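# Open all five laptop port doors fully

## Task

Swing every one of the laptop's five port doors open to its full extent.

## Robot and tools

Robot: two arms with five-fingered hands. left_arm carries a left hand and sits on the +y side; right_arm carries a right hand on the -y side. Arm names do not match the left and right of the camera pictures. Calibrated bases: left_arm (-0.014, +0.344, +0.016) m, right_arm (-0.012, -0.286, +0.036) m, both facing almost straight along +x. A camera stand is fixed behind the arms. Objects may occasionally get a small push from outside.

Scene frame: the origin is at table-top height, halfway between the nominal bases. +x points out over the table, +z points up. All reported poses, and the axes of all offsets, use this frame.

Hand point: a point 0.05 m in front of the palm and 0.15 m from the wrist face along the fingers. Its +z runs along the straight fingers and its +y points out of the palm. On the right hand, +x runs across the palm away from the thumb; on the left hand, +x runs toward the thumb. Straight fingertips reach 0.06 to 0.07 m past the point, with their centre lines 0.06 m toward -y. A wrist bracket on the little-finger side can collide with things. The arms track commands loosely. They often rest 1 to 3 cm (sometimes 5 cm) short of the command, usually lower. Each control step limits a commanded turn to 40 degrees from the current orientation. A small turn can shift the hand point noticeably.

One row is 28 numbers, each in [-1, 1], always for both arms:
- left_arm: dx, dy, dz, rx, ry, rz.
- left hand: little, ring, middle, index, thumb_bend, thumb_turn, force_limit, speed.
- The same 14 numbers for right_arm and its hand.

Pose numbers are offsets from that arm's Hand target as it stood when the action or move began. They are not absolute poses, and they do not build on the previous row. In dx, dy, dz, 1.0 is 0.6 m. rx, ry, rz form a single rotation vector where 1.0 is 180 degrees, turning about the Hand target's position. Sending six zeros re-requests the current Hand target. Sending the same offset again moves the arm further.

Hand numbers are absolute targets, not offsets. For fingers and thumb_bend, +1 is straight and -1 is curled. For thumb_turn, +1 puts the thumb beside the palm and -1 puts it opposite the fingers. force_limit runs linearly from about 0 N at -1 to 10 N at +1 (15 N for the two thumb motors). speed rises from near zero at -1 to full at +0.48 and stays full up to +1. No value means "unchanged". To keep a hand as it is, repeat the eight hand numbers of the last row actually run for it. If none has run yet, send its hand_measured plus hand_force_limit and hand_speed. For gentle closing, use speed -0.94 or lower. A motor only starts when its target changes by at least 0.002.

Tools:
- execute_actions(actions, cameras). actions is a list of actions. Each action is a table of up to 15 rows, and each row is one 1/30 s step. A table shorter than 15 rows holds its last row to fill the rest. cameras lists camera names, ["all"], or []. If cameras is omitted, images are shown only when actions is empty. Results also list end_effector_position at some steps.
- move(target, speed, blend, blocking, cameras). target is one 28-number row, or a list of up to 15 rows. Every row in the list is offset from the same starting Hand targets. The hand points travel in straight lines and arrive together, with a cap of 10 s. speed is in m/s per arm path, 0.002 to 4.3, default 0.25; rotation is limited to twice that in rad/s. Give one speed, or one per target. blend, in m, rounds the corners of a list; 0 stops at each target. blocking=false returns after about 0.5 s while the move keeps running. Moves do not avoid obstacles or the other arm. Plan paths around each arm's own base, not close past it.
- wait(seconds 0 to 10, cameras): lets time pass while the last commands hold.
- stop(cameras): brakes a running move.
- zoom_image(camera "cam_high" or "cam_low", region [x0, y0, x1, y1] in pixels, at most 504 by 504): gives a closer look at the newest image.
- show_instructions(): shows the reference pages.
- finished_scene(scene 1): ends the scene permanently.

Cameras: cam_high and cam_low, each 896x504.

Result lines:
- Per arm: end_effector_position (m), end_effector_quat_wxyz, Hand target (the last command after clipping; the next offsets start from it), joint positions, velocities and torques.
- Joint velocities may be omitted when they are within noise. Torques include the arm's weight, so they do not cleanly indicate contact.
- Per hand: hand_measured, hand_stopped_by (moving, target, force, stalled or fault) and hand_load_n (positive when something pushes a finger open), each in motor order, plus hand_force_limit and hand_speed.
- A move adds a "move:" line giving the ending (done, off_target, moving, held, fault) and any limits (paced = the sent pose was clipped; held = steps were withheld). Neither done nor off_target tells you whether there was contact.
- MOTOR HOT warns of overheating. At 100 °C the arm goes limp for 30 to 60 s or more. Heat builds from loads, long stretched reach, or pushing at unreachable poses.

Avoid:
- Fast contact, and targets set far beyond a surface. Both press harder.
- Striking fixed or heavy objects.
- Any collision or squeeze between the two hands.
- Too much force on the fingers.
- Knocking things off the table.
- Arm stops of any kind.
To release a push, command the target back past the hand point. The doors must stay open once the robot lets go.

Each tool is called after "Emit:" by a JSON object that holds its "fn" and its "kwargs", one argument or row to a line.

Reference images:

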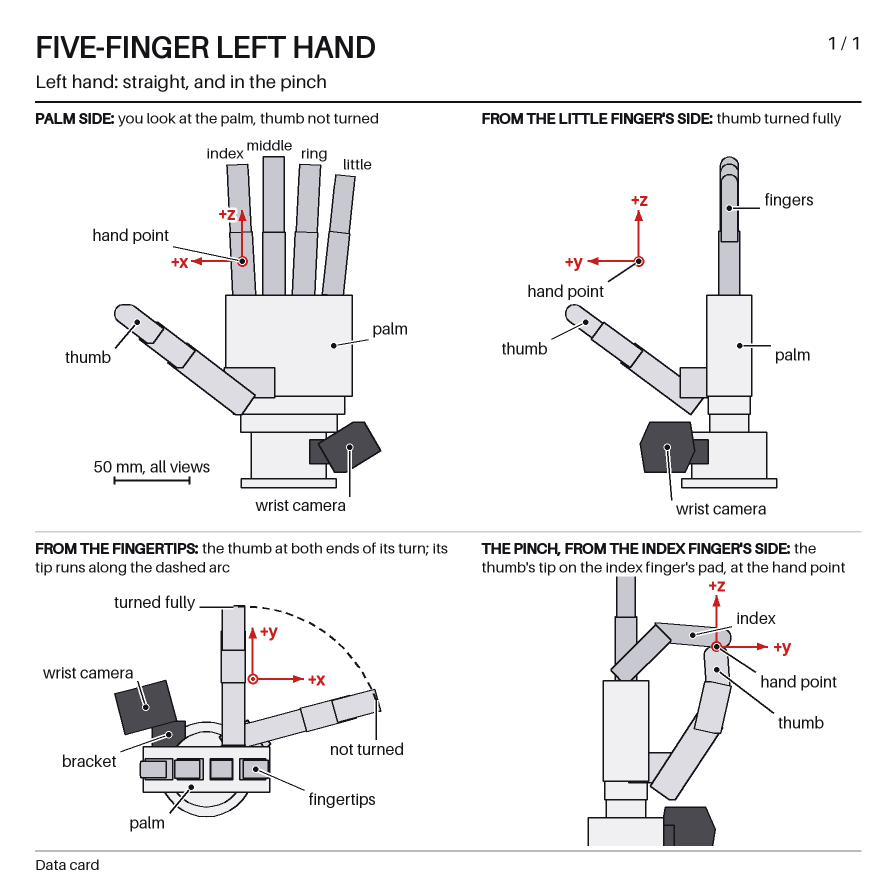

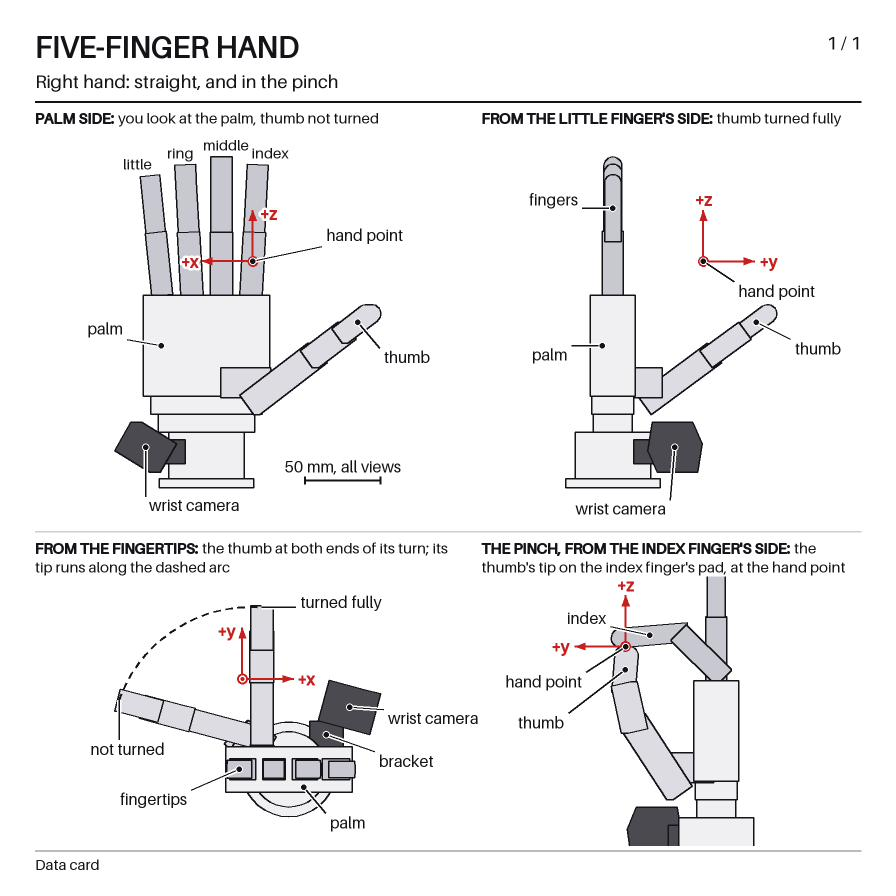

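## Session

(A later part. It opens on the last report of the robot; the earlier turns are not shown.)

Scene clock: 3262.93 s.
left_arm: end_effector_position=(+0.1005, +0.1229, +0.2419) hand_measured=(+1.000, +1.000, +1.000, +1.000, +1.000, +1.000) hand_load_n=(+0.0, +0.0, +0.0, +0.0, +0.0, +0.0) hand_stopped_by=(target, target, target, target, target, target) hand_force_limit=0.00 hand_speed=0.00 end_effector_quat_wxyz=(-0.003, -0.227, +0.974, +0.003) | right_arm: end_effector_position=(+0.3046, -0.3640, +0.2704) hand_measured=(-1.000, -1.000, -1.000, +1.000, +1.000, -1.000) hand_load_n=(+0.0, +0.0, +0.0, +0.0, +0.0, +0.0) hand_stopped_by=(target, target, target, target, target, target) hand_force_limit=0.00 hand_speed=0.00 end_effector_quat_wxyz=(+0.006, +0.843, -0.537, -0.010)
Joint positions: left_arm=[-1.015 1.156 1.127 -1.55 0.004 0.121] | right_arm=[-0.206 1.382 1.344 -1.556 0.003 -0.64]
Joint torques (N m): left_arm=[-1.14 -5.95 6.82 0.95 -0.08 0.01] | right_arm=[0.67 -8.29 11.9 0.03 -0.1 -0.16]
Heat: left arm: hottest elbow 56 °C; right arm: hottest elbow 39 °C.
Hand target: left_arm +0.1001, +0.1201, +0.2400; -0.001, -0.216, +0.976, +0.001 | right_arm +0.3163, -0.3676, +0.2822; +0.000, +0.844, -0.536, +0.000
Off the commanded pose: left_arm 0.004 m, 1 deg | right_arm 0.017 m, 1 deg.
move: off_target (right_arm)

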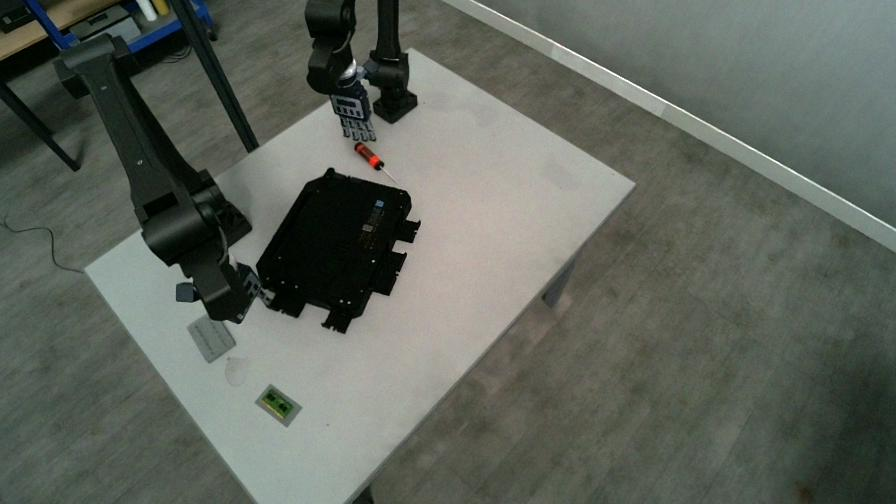

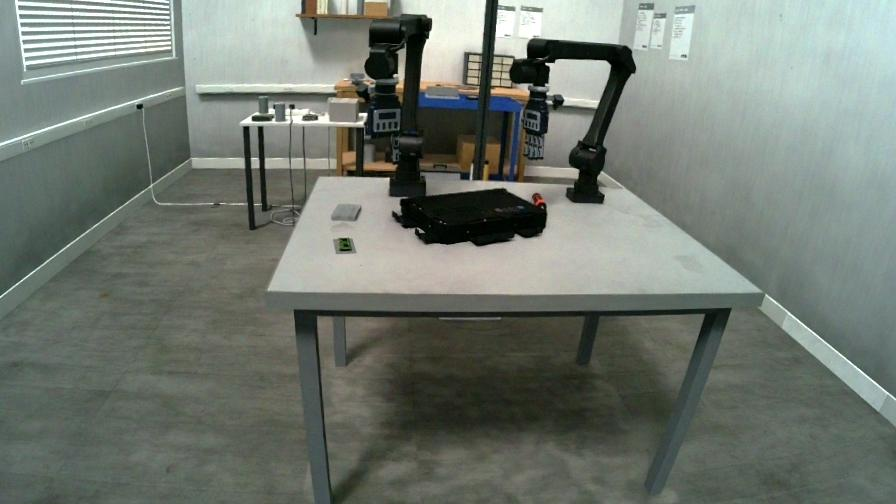

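Emit:
{"fn": "move", "kwargs": {
  "target": [-0.0133,-0.0467,-0.0667,0,0,0,-1,-1,-1,1,1,-1,0,0,0,0,0,0,0,0,-1,-1,-1,1,1,-1,0,0],
  "speed": 0.1,
  "cameras": ["all"]
}}

Emit:
{"fn": "zoom_image", "kwargs": {
  "camera": "cam_high",
  "region": [320, 130, 400, 190]
}}

Emit:
{"fn": "zoom_image", "kwargs": {
  "camera": "cam_low",
  "region": [460, 120, 580, 240]
}}

Scene clock: 3290.37 s.
left_arm: end_effector_position=(+0.0936, +0.0969, +0.2031) hand_measured=(-1.000, -1.000, -1.000, +1.000, +1.000, -1.000) hand_load_n=(+0.0, +0.0, +0.0, +0.0, +0.0, +0.0) hand_stopped_by=(target, target, target, target, target, target) hand_force_limit=0.00 hand_speed=0.00 end_effector_quat_wxyz=(-0.002, -0.217, +0.976, +0.000) | right_arm: end_effector_position=(+0.3046, -0.3640, +0.2704) hand_measured=(-1.000, -1.000, -1.000, +1.000, +1.000, -1.000) hand_load_n=(+0.5, +0.0, +0.0, +0.0, +0.0, +0.0) hand_stopped_by=(target, target, target, target, target, target) hand_force_limit=0.00 hand_speed=0.00 end_effector_quat_wxyz=(+0.006, +0.843, -0.537, -0.010)
Joint positions: left_arm=[-1.079 1.212 1.071 -1.431 0.003 0.076] | right_arm=[-0.206 1.382 1.344 -1.556 0.003 -0.64]
Joint torques (N m): left_arm=[-1.32 -5.66 6.68 0.76 -0.11 -0.15] | right_arm=[0.56 -8.12 11.84 0.1 -0.09 -0.13]
Heat: left arm: hottest elbow 51 °C; right arm: hottest elbow 40 °C.
Hand target: left_arm +0.0920, +0.0920, +0.1999; -0.001, -0.216, +0.976, +0.001 | right_arm +0.3163, -0.3676, +0.2822; +0.000, +0.844, -0.536, +0.000
Off the commanded pose: left_arm 0.006 m, 0 deg | right_arm 0.017 m, 1 deg.
move: off_target (right_arm)

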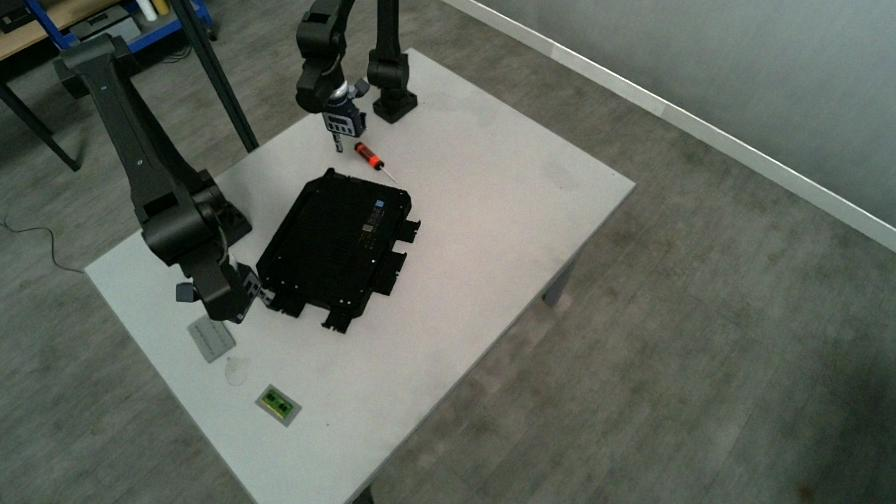

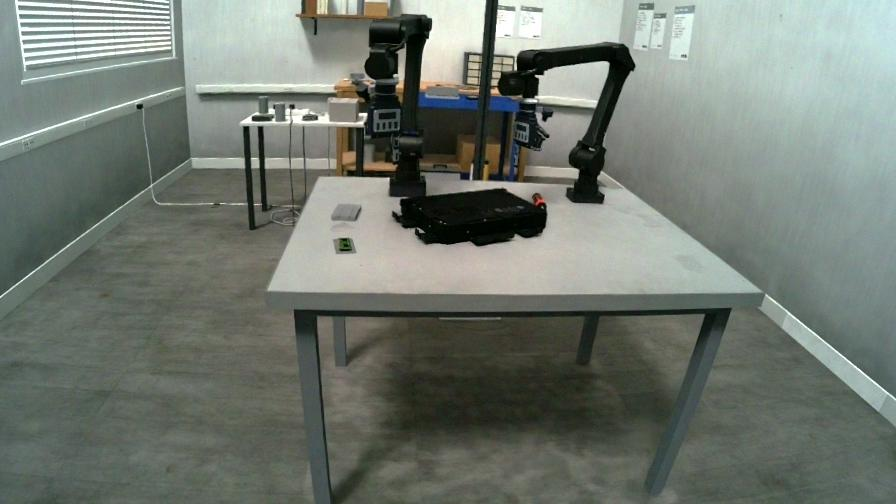

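Scaled by 6.300 from the camera's 896x504 image, which has a finer 1280x720 frame.

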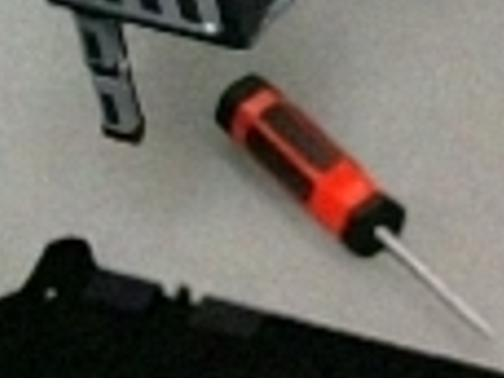

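Scaled by 4.200 from the camera's 896x504 image, which has a finer 1280x720 frame.

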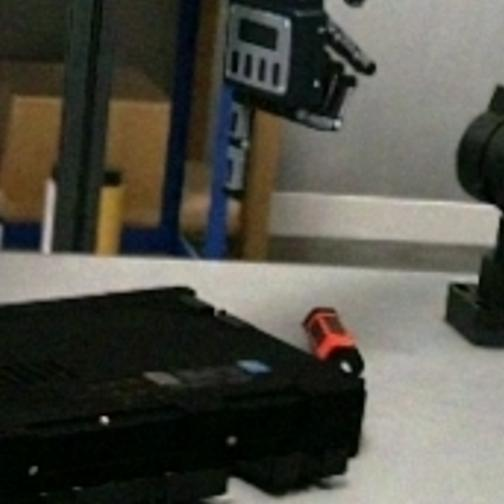

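Emit:
{"fn": "move", "kwargs": {
  "target": [0.0233,-0.0117,-0.0917,0,0,0,-1,-1,-1,1,1,-1,0,0,0,0,0,0,0,0,-1,-1,-1,1,1,-1,0,0],
  "speed": 0.06,
  "cameras": ["all"]
}}

Emit:
{"fn": "zoom_image", "kwargs": {
  "camera": "cam_high",
  "region": [320, 140, 380, 190]
}}

Emit:
{"fn": "zoom_image", "kwargs": {
  "camera": "cam_low",
  "region": [480, 140, 560, 220]
}}

Scene clock: 3350.37 s.
left_arm: end_effector_position=(+0.1007, +0.0851, +0.1492) hand_measured=(-1.000, -1.000, -1.000, +1.000, +1.000, -1.000) hand_load_n=(+0.0, +0.0, +0.0, +0.0, +0.0, +0.0) hand_stopped_by=(target, target, target, target, target, target) hand_force_limit=0.00 hand_speed=0.00 end_effector_quat_wxyz=(-0.001, -0.215, +0.977, -0.001) | right_arm: end_effector_position=(+0.3046, -0.3640, +0.2704) hand_measured=(-1.000, -1.000, -1.000, +1.000, +1.000, -1.000) hand_load_n=(+0.0, +0.0, +0.0, +0.0, +0.0, +0.0) hand_stopped_by=(target, target, target, target, target, target) hand_force_limit=0.00 hand_speed=0.00 end_effector_quat_wxyz=(+0.006, +0.843, -0.537, -0.010)
Joint positions: left_arm=[-1.079 1.28 0.985 -1.274 0.003 0.081] | right_arm=[-0.206 1.382 1.344 -1.556 0.003 -0.64]
Joint torques (N m): left_arm=[1.2 -6.59 6.39 0.87 -0.06 -0.02] | right_arm=[0.91 -8.35 11.92 0.03 -0.11 -0.15]
Heat: left arm: hottest elbow 48 °C; right arm: hottest elbow 40 °C.
Hand target: left_arm +0.1060, +0.0850, +0.1449; -0.001, -0.216, +0.976, +0.001 | right_arm +0.3163, -0.3676, +0.2822; +0.000, +0.844, -0.536, +0.000
Off the commanded pose: left_arm 0.007 m, 0 deg | right_arm 0.017 m, 1 deg.
move: off_target (right_arm)

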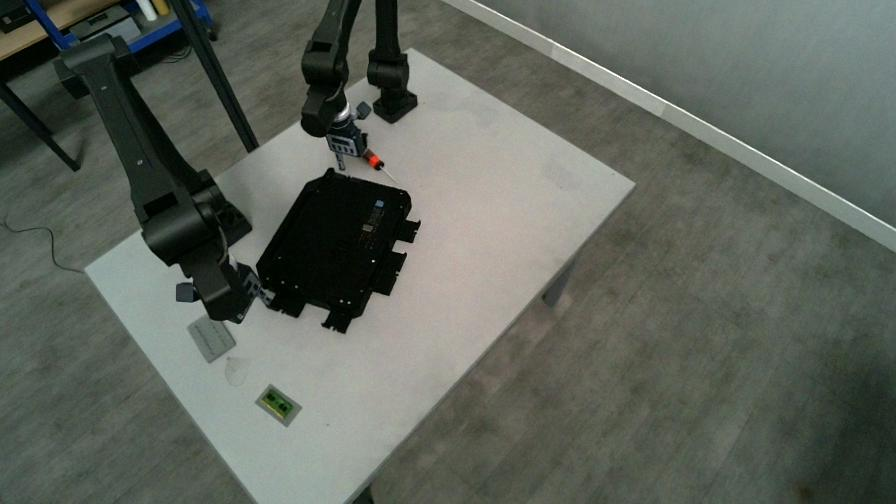

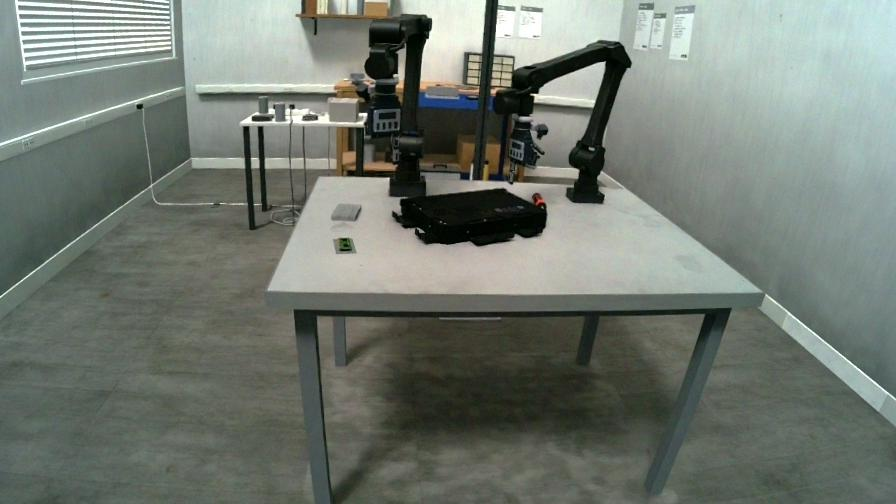

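Scaled by 8.400 from the camera's 896x504 image, which has a finer 1280x720 frame.

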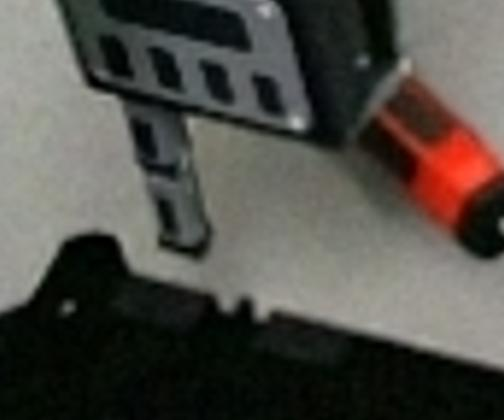

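Scaled by 6.300 from the camera's 896x504 image, which has a finer 1280x720 frame.

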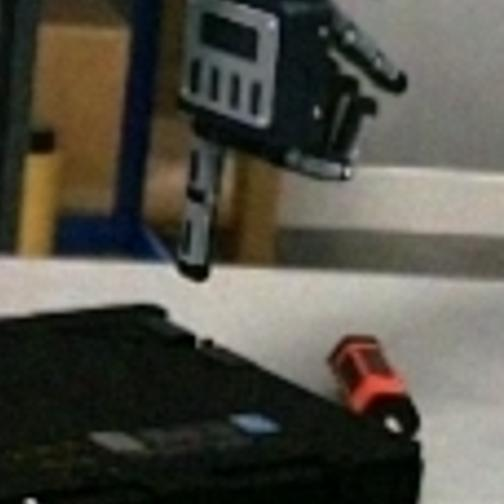

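Emit:
{"fn": "move", "kwargs": {
  "target": [0.0133,0.005,-0.0165,0,0,0,-1,-1,-1,1,1,-1,0,0,0,0,0,0,0,0,-1,-1,-1,1,1,-1,0,0],
  "speed": 0.05,
  "cameras": ["all"]
}}

Emit:
{"fn": "zoom_image", "kwargs": {
  "camera": "cam_high",
  "region": [320, 140, 380, 190]
}}

Emit:
{"fn": "zoom_image", "kwargs": {
  "camera": "cam_low",
  "region": [480, 140, 560, 220]
}}

Scene clock: 3414.33 s.
left_arm: end_effector_position=(+0.1086, +0.0876, +0.1399) hand_measured=(-1.000, -1.000, -1.000, +1.000, +1.000, -1.000) hand_load_n=(+0.0, +0.0, +0.0, +0.0, +0.0, +0.0) hand_stopped_by=(target, target, target, target, target, target) hand_force_limit=0.00 hand_speed=0.00 end_effector_quat_wxyz=(-0.001, -0.215, +0.977, -0.002) | right_arm: end_effector_position=(+0.3046, -0.3640, +0.2704) hand_measured=(-1.000, -1.000, -1.000, +1.000, +1.000, -1.000) hand_load_n=(+0.0, +0.5, +0.0, +0.0, +0.0, +0.0) hand_stopped_by=(target, target, target, target, target, target) hand_force_limit=0.00 hand_speed=0.00 end_effector_quat_wxyz=(+0.006, +0.843, -0.537, -0.010)
Joint positions: left_arm=[-1.056 1.291 0.969 -1.245 0.003 0.105] | right_arm=[-0.206 1.382 1.344 -1.556 0.003 -0.64]
Joint torques (N m): left_arm=[1.38 -6.36 6.23 0.83 -0.1 0.02] | right_arm=[0.79 -8.35 11.82 0.05 -0.1 -0.13]
Heat: left arm: hottest elbow 49 °C; right arm: hottest elbow 41 °C.
Hand target: left_arm +0.1140, +0.0881, +0.1350; -0.001, -0.216, +0.976, +0.001 | right_arm +0.3163, -0.3676, +0.2822; +0.000, +0.844, -0.536, +0.000
Off the commanded pose: left_arm 0.007 m, 0 deg | right_arm 0.017 m, 1 deg.
move: off_target (right_arm)

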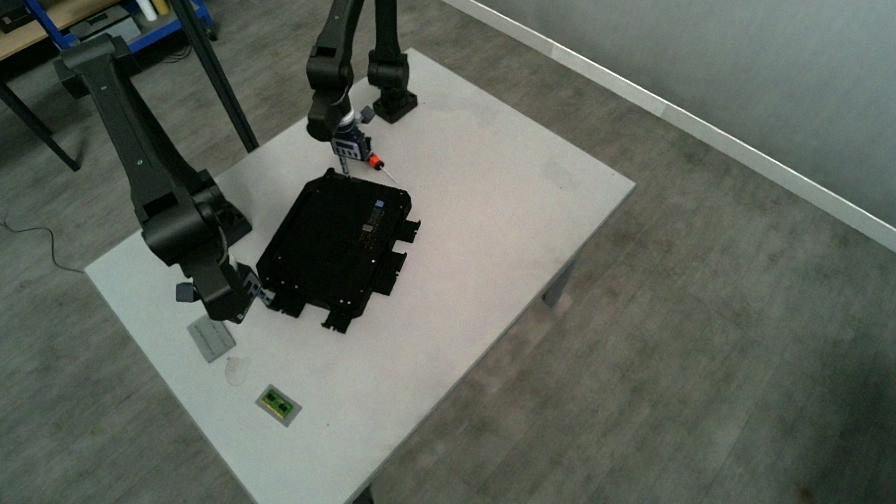

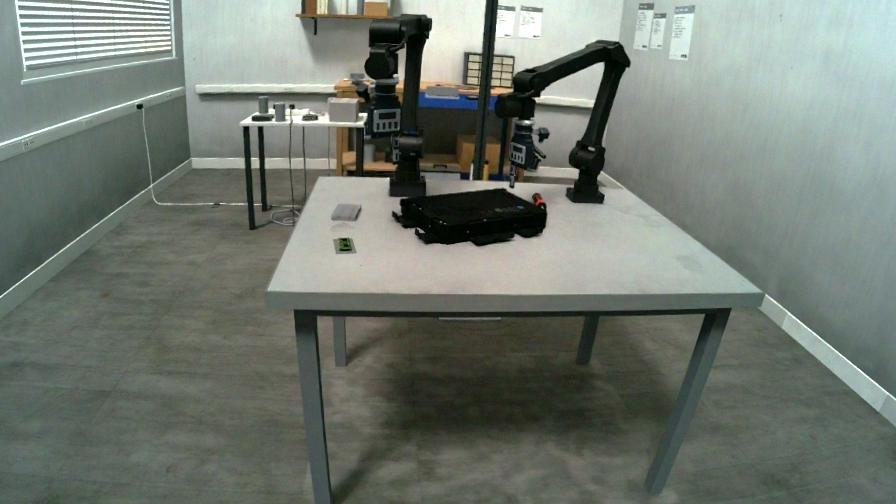

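Scaled by 8.400 from the camera's 896x504 image, which has a finer 1280x720 frame.

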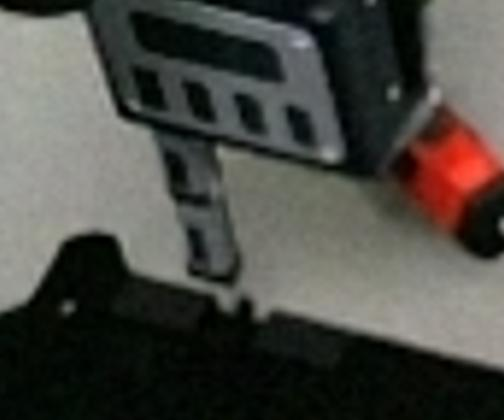

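Scaled by 6.300 from the camera's 896x504 image, which has a finer 1280x720 frame.

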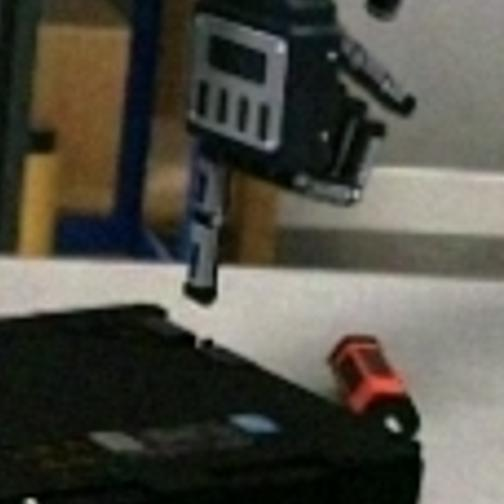

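Emit:
{"fn": "move", "kwargs": {
  "target": [0.0015,-0.0037,-0.025,0,0,0,-1,-1,-1,1,1,-1,0,0,0,0,0,0,0,0,-1,-1,-1,1,1,-1,0,0],
  "speed": 0.03,
  "cameras": ["all"]
}}

Emit:
{"fn": "zoom_image", "kwargs": {
  "camera": "cam_high",
  "region": [320, 140, 380, 190]
}}

Emit:
{"fn": "zoom_image", "kwargs": {
  "camera": "cam_low",
  "region": [480, 140, 560, 220]
}}

Scene clock: 3431.60 s.
left_arm: end_effector_position=(+0.1099, +0.0854, +0.1250) hand_measured=(-1.000, -1.000, -1.000, +1.000, +1.000, -1.000) hand_load_n=(+0.0, +0.0, +0.0, +0.0, +0.0, +0.0) hand_stopped_by=(target, target, target, target, target, target) hand_force_limit=0.00 hand_speed=0.00 end_effector_quat_wxyz=(-0.001, -0.214, +0.977, -0.002) | right_arm: end_effector_position=(+0.3046, -0.3640, +0.2704) hand_measured=(-1.000, -1.000, -1.000, +1.000, +1.000, -1.000) hand_load_n=(+0.0, +0.0, +0.0, +0.0, +0.0, +0.0) hand_stopped_by=(target, target, target, target, target, target) hand_force_limit=0.00 hand_speed=0.00 end_effector_quat_wxyz=(+0.006, +0.843, -0.537, -0.010)
Joint positions: left_arm=[-1.056 1.313 0.947 -1.202 0.003 0.106] | right_arm=[-0.206 1.382 1.344 -1.556 0.003 -0.64]
Joint torques (N m): left_arm=[0.5 -7.18 6.01 0.83 -0.07 0] | right_arm=[0.85 -8.29 11.79 0.05 -0.09 -0.15]
Heat: left arm: hottest elbow 48 °C; right arm: hottest elbow 41 °C.
Hand target: left_arm +0.1149, +0.0859, +0.1200; -0.001, -0.216, +0.976, +0.001 | right_arm +0.3163, -0.3676, +0.2822; +0.000, +0.844, -0.536, +0.000
Off the commanded pose: left_arm 0.007 m, 0 deg | right_arm 0.017 m, 1 deg.
move: off_target (right_arm)

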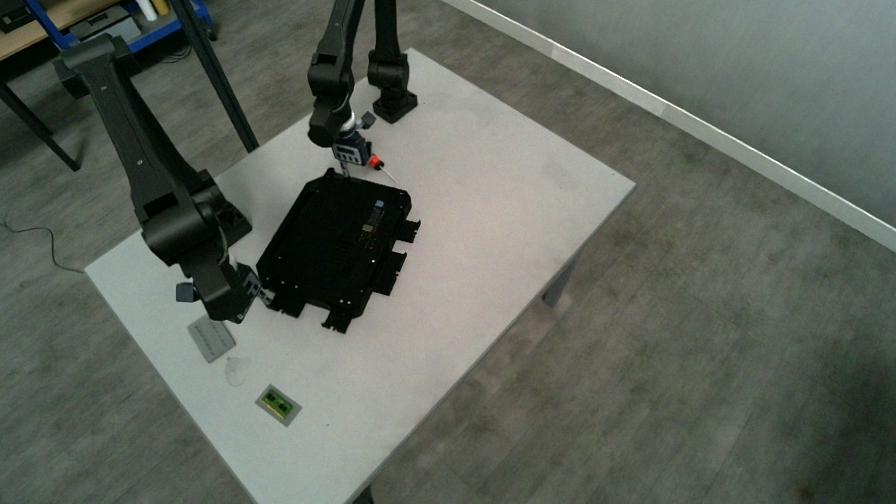

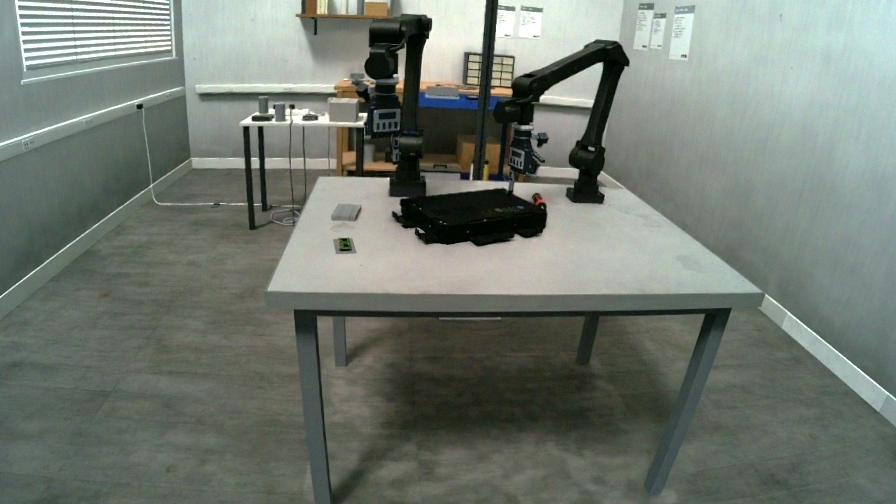

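Scaled by 8.400 from the camera's 896x504 image, which has a finer 1280x720 frame.

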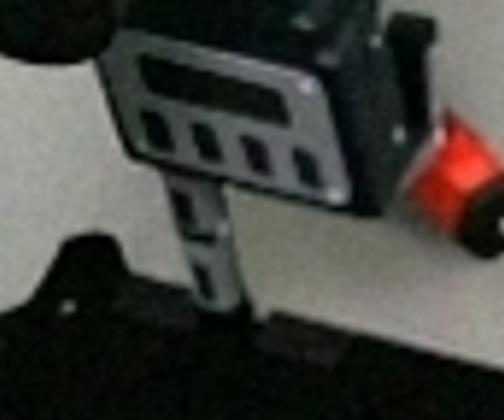

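Scaled by 6.300 from the camera's 896x504 image, which has a finer 1280x720 frame.

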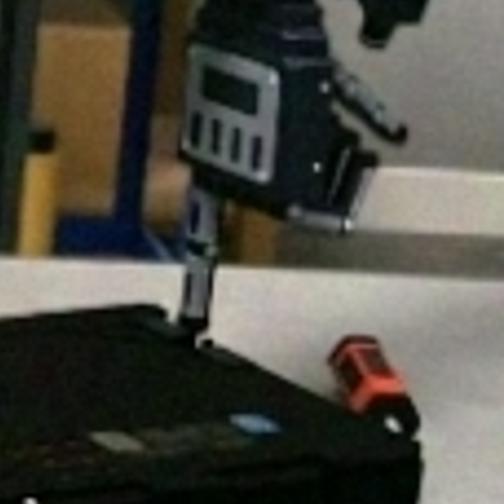

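Emit:
{"fn": "move", "kwargs": {
  "target": [0,0,-0.015,0,0,0,-1,-1,-1,1,1,-1,0,0,0,0,0,0,0,0,-1,-1,-1,1,1,-1,0,0],
  "speed": 0.03,
  "cameras": ["all"]
}}

Emit:
{"fn": "zoom_image", "kwargs": {
  "camera": "cam_high",
  "region": [320, 140, 380, 190]
}}

Emit:
{"fn": "zoom_image", "kwargs": {
  "camera": "cam_low",
  "region": [480, 140, 560, 220]
}}

Scene clock: 3448.63 s.
left_arm: end_effector_position=(+0.1101, +0.0850, +0.1162) hand_measured=(-1.000, -1.000, -1.000, +1.000, +1.000, -1.000) hand_load_n=(+0.0, +0.0, +0.0, +0.0, +0.0, +0.0) hand_stopped_by=(target, target, target, target, target, target) hand_force_limit=0.00 hand_speed=0.00 end_effector_quat_wxyz=(-0.001, -0.214, +0.977, -0.003) | right_arm: end_effector_position=(+0.3046, -0.3640, +0.2704) hand_measured=(-1.000, -1.000, -1.000, +1.000, +1.000, -1.000) hand_load_n=(+0.0, +0.0, +0.0, +0.0, +0.0, +0.0) hand_stopped_by=(target, target, target, target, target, target) hand_force_limit=0.00 hand_speed=0.00 end_effector_quat_wxyz=(+0.006, +0.843, -0.537, -0.010)
Joint positions: left_arm=[-1.056 1.323 0.932 -1.175 0.003 0.106] | right_arm=[-0.206 1.382 1.344 -1.556 0.003 -0.64]
Joint torques (N m): left_arm=[0.85 -6.42 6.17 0.8 -0.05 -0.01] | right_arm=[0.56 -8.12 11.81 0.01 -0.08 -0.15]
Heat: left arm: hottest elbow 47 °C; right arm: hottest elbow 41 °C.
Hand target: left_arm +0.1150, +0.0857, +0.1111; -0.001, -0.216, +0.976, +0.001 | right_arm +0.3163, -0.3676, +0.2822; +0.000, +0.844, -0.536, +0.000
Off the commanded pose: left_arm 0.007 m, 0 deg | right_arm 0.017 m, 1 deg.
move: off_target (right_arm)

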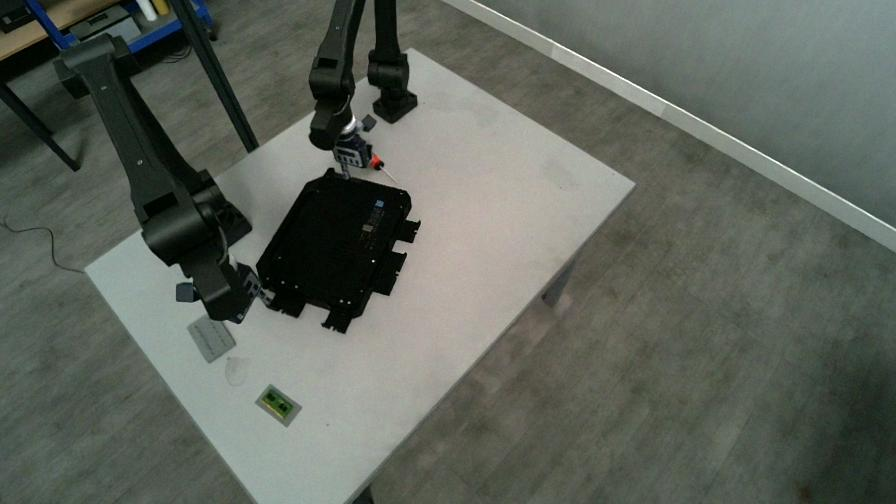

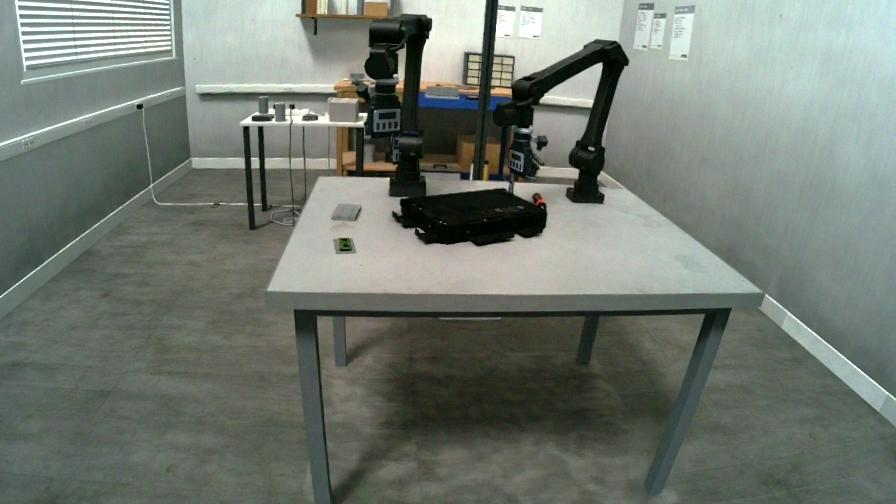

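Scaled by 8.400 from the camera's 896x504 image, which has a finer 1280x720 frame.

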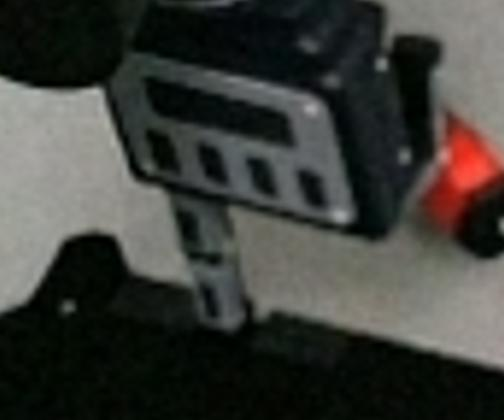

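Scaled by 6.300 from the camera's 896x504 image, which has a finer 1280x720 frame.

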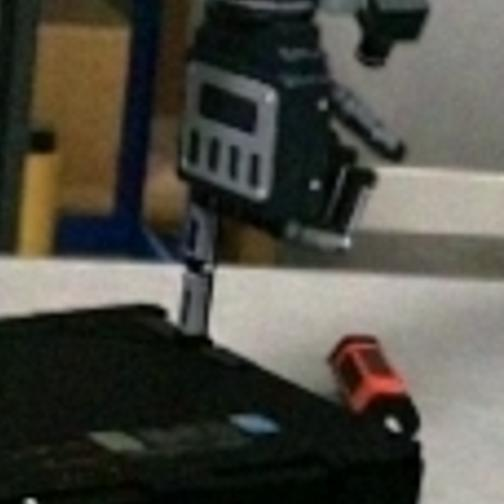

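Emit:
{"fn": "move", "kwargs": {
  "target": [0,0,-0.01,0,0,0,-1,-1,-1,1,1,-1,0,0,0,0,0,0,0,0,-1,-1,-1,1,1,-1,0,0],
  "speed": 0.02
}}

Scene clock: 3463.73 s.
left_arm: end_effector_position=(+0.1104, +0.0847, +0.1142) hand_measured=(-1.000, -1.000, -1.000, +1.000, +1.000, -1.000) hand_load_n=(+0.0, +0.0, +0.0, -1.0, +0.0, +0.0) hand_stopped_by=(target, target, target, target, target, target) hand_force_limit=0.00 hand_speed=0.00 end_effector_quat_wxyz=(+0.000, -0.214, +0.977, -0.004) | right_arm: end_effector_position=(+0.3046, -0.3640, +0.2704) hand_measured=(-1.000, -1.000, -1.000, +1.000, +1.000, -1.000) hand_load_n=(+0.0, +0.0, +0.0, +0.0, +0.0, +0.0) hand_stopped_by=(target, target, target, target, target, target) hand_force_limit=0.00 hand_speed=0.00 end_effector_quat_wxyz=(+0.006, +0.843, -0.537, -0.010)
Joint positions: left_arm=[-1.056 1.323 0.927 -1.167 0.003 0.106] | right_arm=[-0.206 1.382 1.344 -1.556 0.003 -0.64]
Joint torques (N m): left_arm=[0.73 -6.24 5.63 1.28 -0.07 -0.06] | right_arm=[0.79 -8.18 11.88 -0.06 -0.08 -0.15]
Heat: left arm: hottest elbow 46 °C; right arm: hottest elbow 41 °C.
Hand target: left_arm +0.1150, +0.0858, +0.1050; -0.001, -0.216, +0.976, +0.001 | right_arm +0.3163, -0.3676, +0.2822; +0.000, +0.844, -0.536, +0.000
Off the commanded pose: left_arm 0.010 m, 1 deg | right_arm 0.017 m, 1 deg.
move: off_target (right_arm)

Emit:
{"fn": "move", "kwargs": {
  "target": [-0.0141,0.0302,0.003,0,0,0,-1,-1,-1,1,1,-1,0,0,0,0,0,0,0,0,-1,-1,-1,1,1,-1,0,0],
  "speed": 0.02,
  "cameras": ["all"]
}}

Emit:
{"fn": "zoom_image", "kwargs": {
  "camera": "cam_high",
  "region": [320, 140, 380, 190]
}}

Emit:
{"fn": "zoom_image", "kwargs": {
  "camera": "cam_low",
  "region": [480, 140, 560, 220]
}}

Scene clock: 3484.30 s.
left_arm: end_effector_position=(+0.1072, +0.0923, +0.1125) hand_measured=(-1.000, -1.000, -1.000, +1.000, +1.000, -1.000) hand_load_n=(+0.0, +0.0, +0.5, +0.5, +0.0, +0.0) hand_stopped_by=(target, target, target, target, target, target) hand_force_limit=0.00 hand_speed=0.00 end_effector_quat_wxyz=(+0.003, -0.215, +0.976, -0.013) | right_arm: end_effector_position=(+0.3046, -0.3640, +0.2704) hand_measured=(-1.000, -1.000, -1.000, +1.000, +1.000, -1.000) hand_load_n=(+0.0, +0.0, +0.0, +0.0, +0.0, +0.0) hand_stopped_by=(target, target, target, target, target, target) hand_force_limit=0.00 hand_speed=0.00 end_effector_quat_wxyz=(+0.006, +0.843, -0.537, -0.010)
Joint positions: left_arm=[-1.052 1.289 0.894 -1.151 0.003 0.107] | right_arm=[-0.206 1.382 1.344 -1.556 0.003 -0.64]
Joint torques (N m): left_arm=[0.85 -7.65 4.82 0.27 -0.11 0.05] | right_arm=[0.73 -8.35 11.85 0.02 -0.09 -0.15]
Heat: left arm: hottest elbow 46 °C; right arm: hottest elbow 41 °C.
Hand target: left_arm +0.1065, +0.1039, +0.1068; -0.001, -0.216, +0.976, +0.001 | right_arm +0.3163, -0.3676, +0.2822; +0.000, +0.844, -0.536, +0.000
Off the commanded pose: left_arm 0.013 m, 2 deg | right_arm 0.017 m, 1 deg.
move: off_target (left_arm, right_arm)

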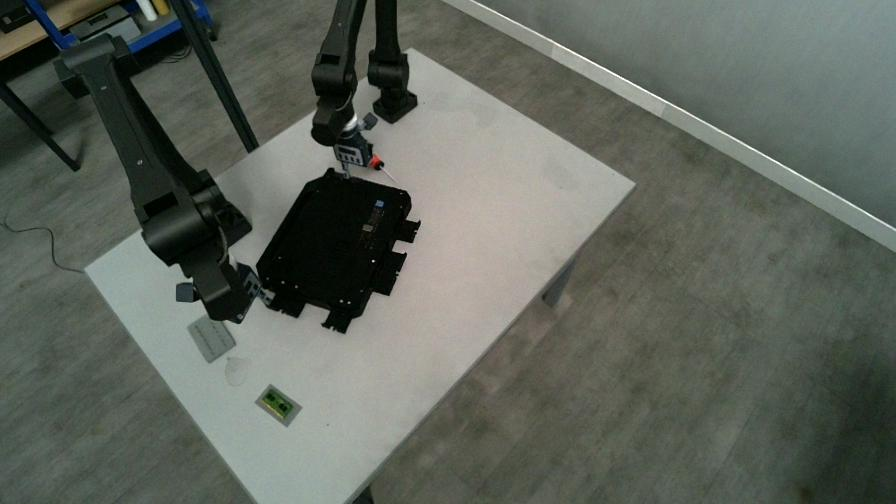

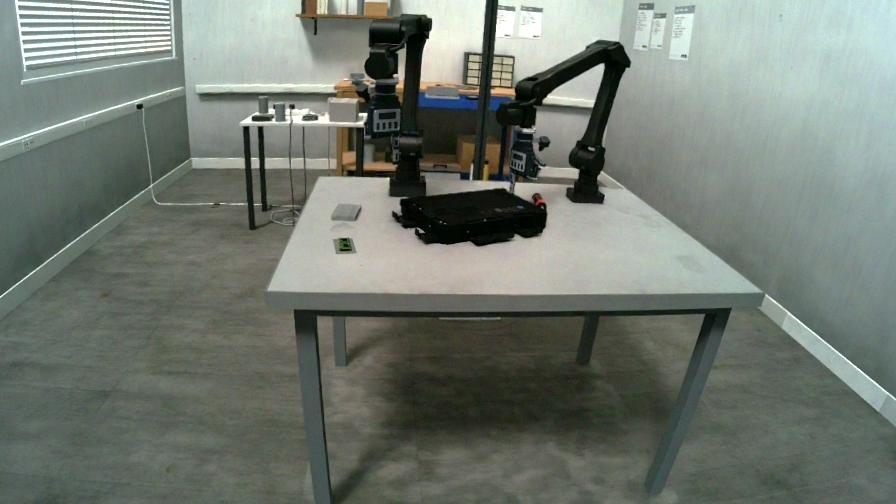

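Scaled by 8.400 from the camera's 896x504 image, which has a finer 1280x720 frame.

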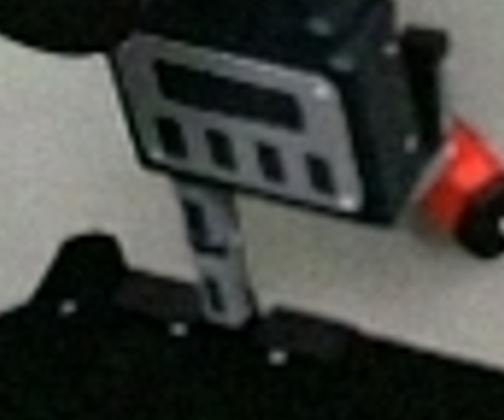

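Scaled by 6.300 from the camera's 896x504 image, which has a finer 1280x720 frame.

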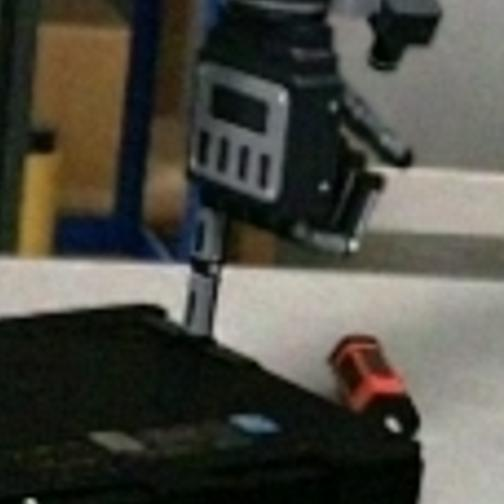

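Emit:
{"fn": "move", "kwargs": {
  "target": [-0.0070,0.0151,0.005,0,0,0,-1,-1,-1,1,1,-1,0,0,0,0,0,0,0,0,-1,-1,-1,1,1,-1,0,0],
  "speed": 0.02,
  "cameras": ["all"]
}}

Emit:
{"fn": "zoom_image", "kwargs": {
  "camera": "cam_high",
  "region": [320, 140, 380, 190]
}}

Scene clock: 3498.27 s.
left_arm: end_effector_position=(+0.1007, +0.1062, +0.1090) hand_measured=(-1.000, -1.000, -1.000, +1.000, +1.000, -1.000) hand_load_n=(+0.0, +0.0, +0.0, +0.0, +0.0, +0.0) hand_stopped_by=(target, target, target, target, target, target) hand_force_limit=0.00 hand_speed=0.00 end_effector_quat_wxyz=(+0.000, -0.215, +0.977, -0.005) | right_arm: end_effector_position=(+0.3046, -0.3640, +0.2704) hand_measured=(-1.000, -1.000, -1.000, +1.000, +1.000, -1.000) hand_load_n=(+0.0, +0.0, +0.0, +0.0, +0.0, +0.0) hand_stopped_by=(target, target, target, target, target, target) hand_force_limit=0.00 hand_speed=0.00 end_effector_quat_wxyz=(+0.006, +0.843, -0.537, -0.010)
Joint positions: left_arm=[-1.047 1.264 0.86 -1.157 0.003 0.113] | right_arm=[-0.206 1.382 1.344 -1.556 0.003 -0.64]
Joint torques (N m): left_arm=[0.56 -7.59 5.9 -0.13 -0.11 0.04] | right_arm=[0.56 -8.35 11.99 0.01 -0.09 -0.15]
Heat: left arm: hottest elbow 46 °C; right arm: hottest elbow 41 °C.
Hand target: left_arm +0.1023, +0.1130, +0.1098; -0.001, -0.216, +0.976, +0.001 | right_arm +0.3163, -0.3676, +0.2822; +0.000, +0.844, -0.536, +0.000
Off the commanded pose: left_arm 0.007 m, 1 deg | right_arm 0.017 m, 1 deg.
move: off_target (right_arm)

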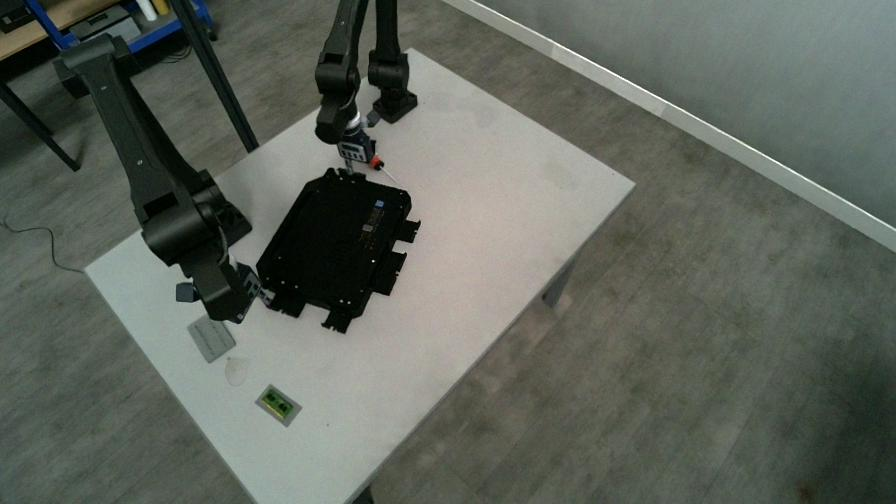

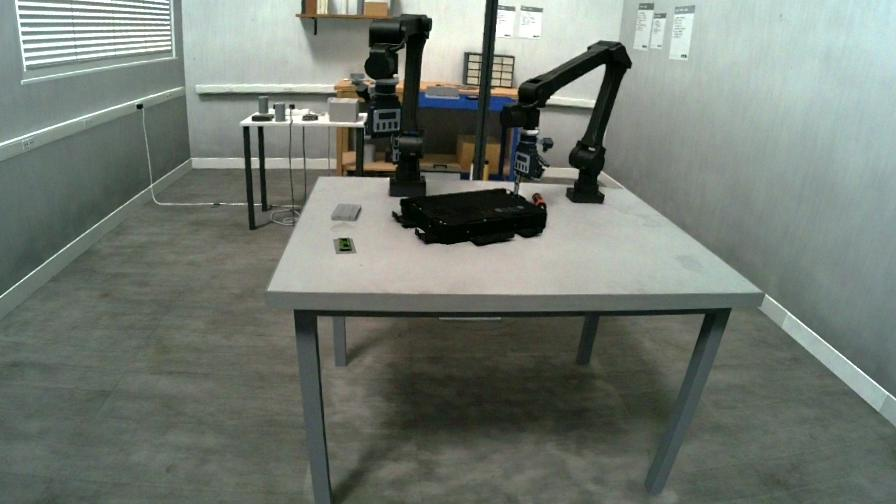

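Scaled by 8.400 from the camera's 896x504 image, which has a finer 1280x720 frame.

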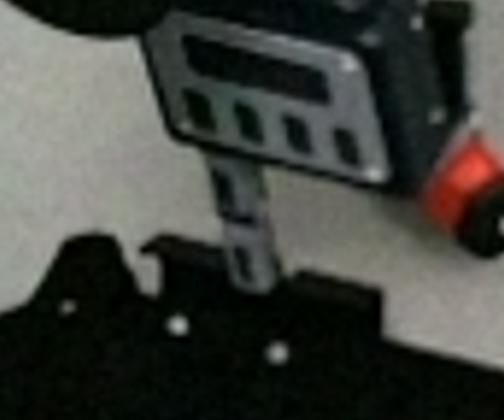

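Emit:
{"fn": "move", "kwargs": {
  "target": [
    [-0.0056,0.0121,-0.012,0,0,0,-1,-1,-1,1,1,-1,0,0,0,0,0,0,0,0,-1,-1,-1,1,1,-1,0,0],
    [-0.0120,0.0257,-0.035,0,0,0,-1,-1,-1,1,1,-1,0,0,0,0,0,0,0,0,-1,-1,-1,1,1,-1,0,0]
  ],
  "speed": 0.04,
  "blend": 0.005,
  "cameras": ["all"]
}}

Emit:
{"fn": "zoom_image", "kwargs": {
  "camera": "cam_high",
  "region": [320, 140, 380, 190]
}}

Scene clock: 3526.73 s.
left_arm: end_effector_position=(+0.0913, +0.1257, +0.0887) hand_measured=(-1.000, -1.000, -1.000, +1.000, +1.000, -1.000) hand_load_n=(-0.5, +0.0, +0.0, +0.0, +0.0, +0.0) hand_stopped_by=(target, target, target, target, target, target) hand_force_limit=0.00 hand_speed=0.00 end_effector_quat_wxyz=(-0.003, -0.215, +0.977, +0.005) | right_arm: end_effector_position=(+0.3046, -0.3640, +0.2704) hand_measured=(-1.000, -1.000, -1.000, +1.000, +1.000, -1.000) hand_load_n=(+0.0, +0.0, +0.0, +0.0, +0.0, +0.0) hand_stopped_by=(target, target, target, target, target, target) hand_force_limit=0.00 hand_speed=0.00 end_effector_quat_wxyz=(+0.006, +0.843, -0.537, -0.010)
Joint positions: left_arm=[-1.041 1.248 0.783 -1.118 0.003 0.12] | right_arm=[-0.206 1.382 1.344 -1.556 0.003 -0.64]
Joint torques (N m): left_arm=[0.79 -7.65 5.56 0.65 -0.1 0.05] | right_arm=[0.5 -8.12 11.9 -0.06 -0.12 -0.14]
Heat: left arm: hottest elbow 46 °C; right arm: hottest elbow 41 °C.
Hand target: left_arm +0.0951, +0.1283, +0.0889; -0.001, -0.216, +0.976, +0.001 | right_arm +0.3163, -0.3676, +0.2822; +0.000, +0.844, -0.536, +0.000
Off the commanded pose: left_arm 0.005 m, 1 deg | right_arm 0.017 m, 1 deg.
move: off_target (right_arm)

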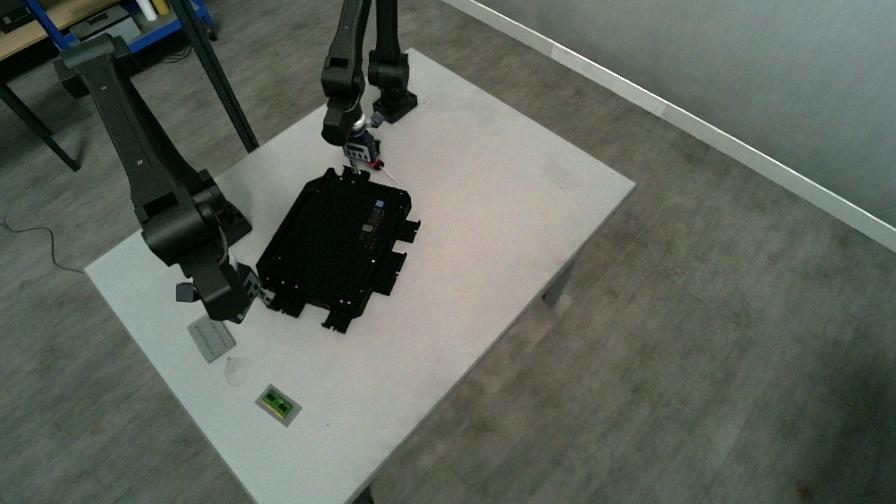

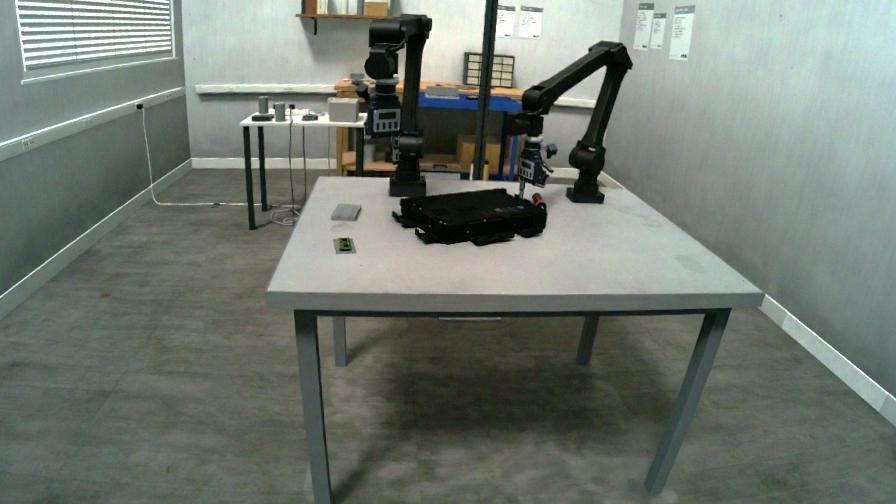

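Scaled by 8.400 from the camera's 896x504 image, which has a finer 1280x720 frame.

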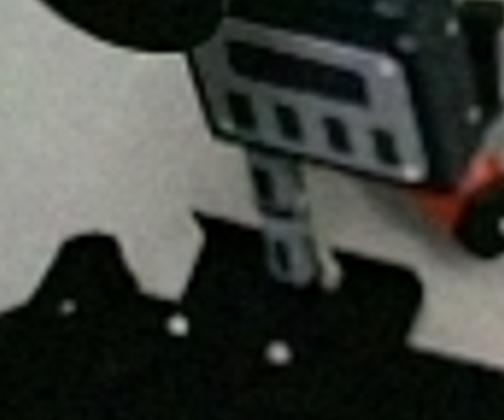

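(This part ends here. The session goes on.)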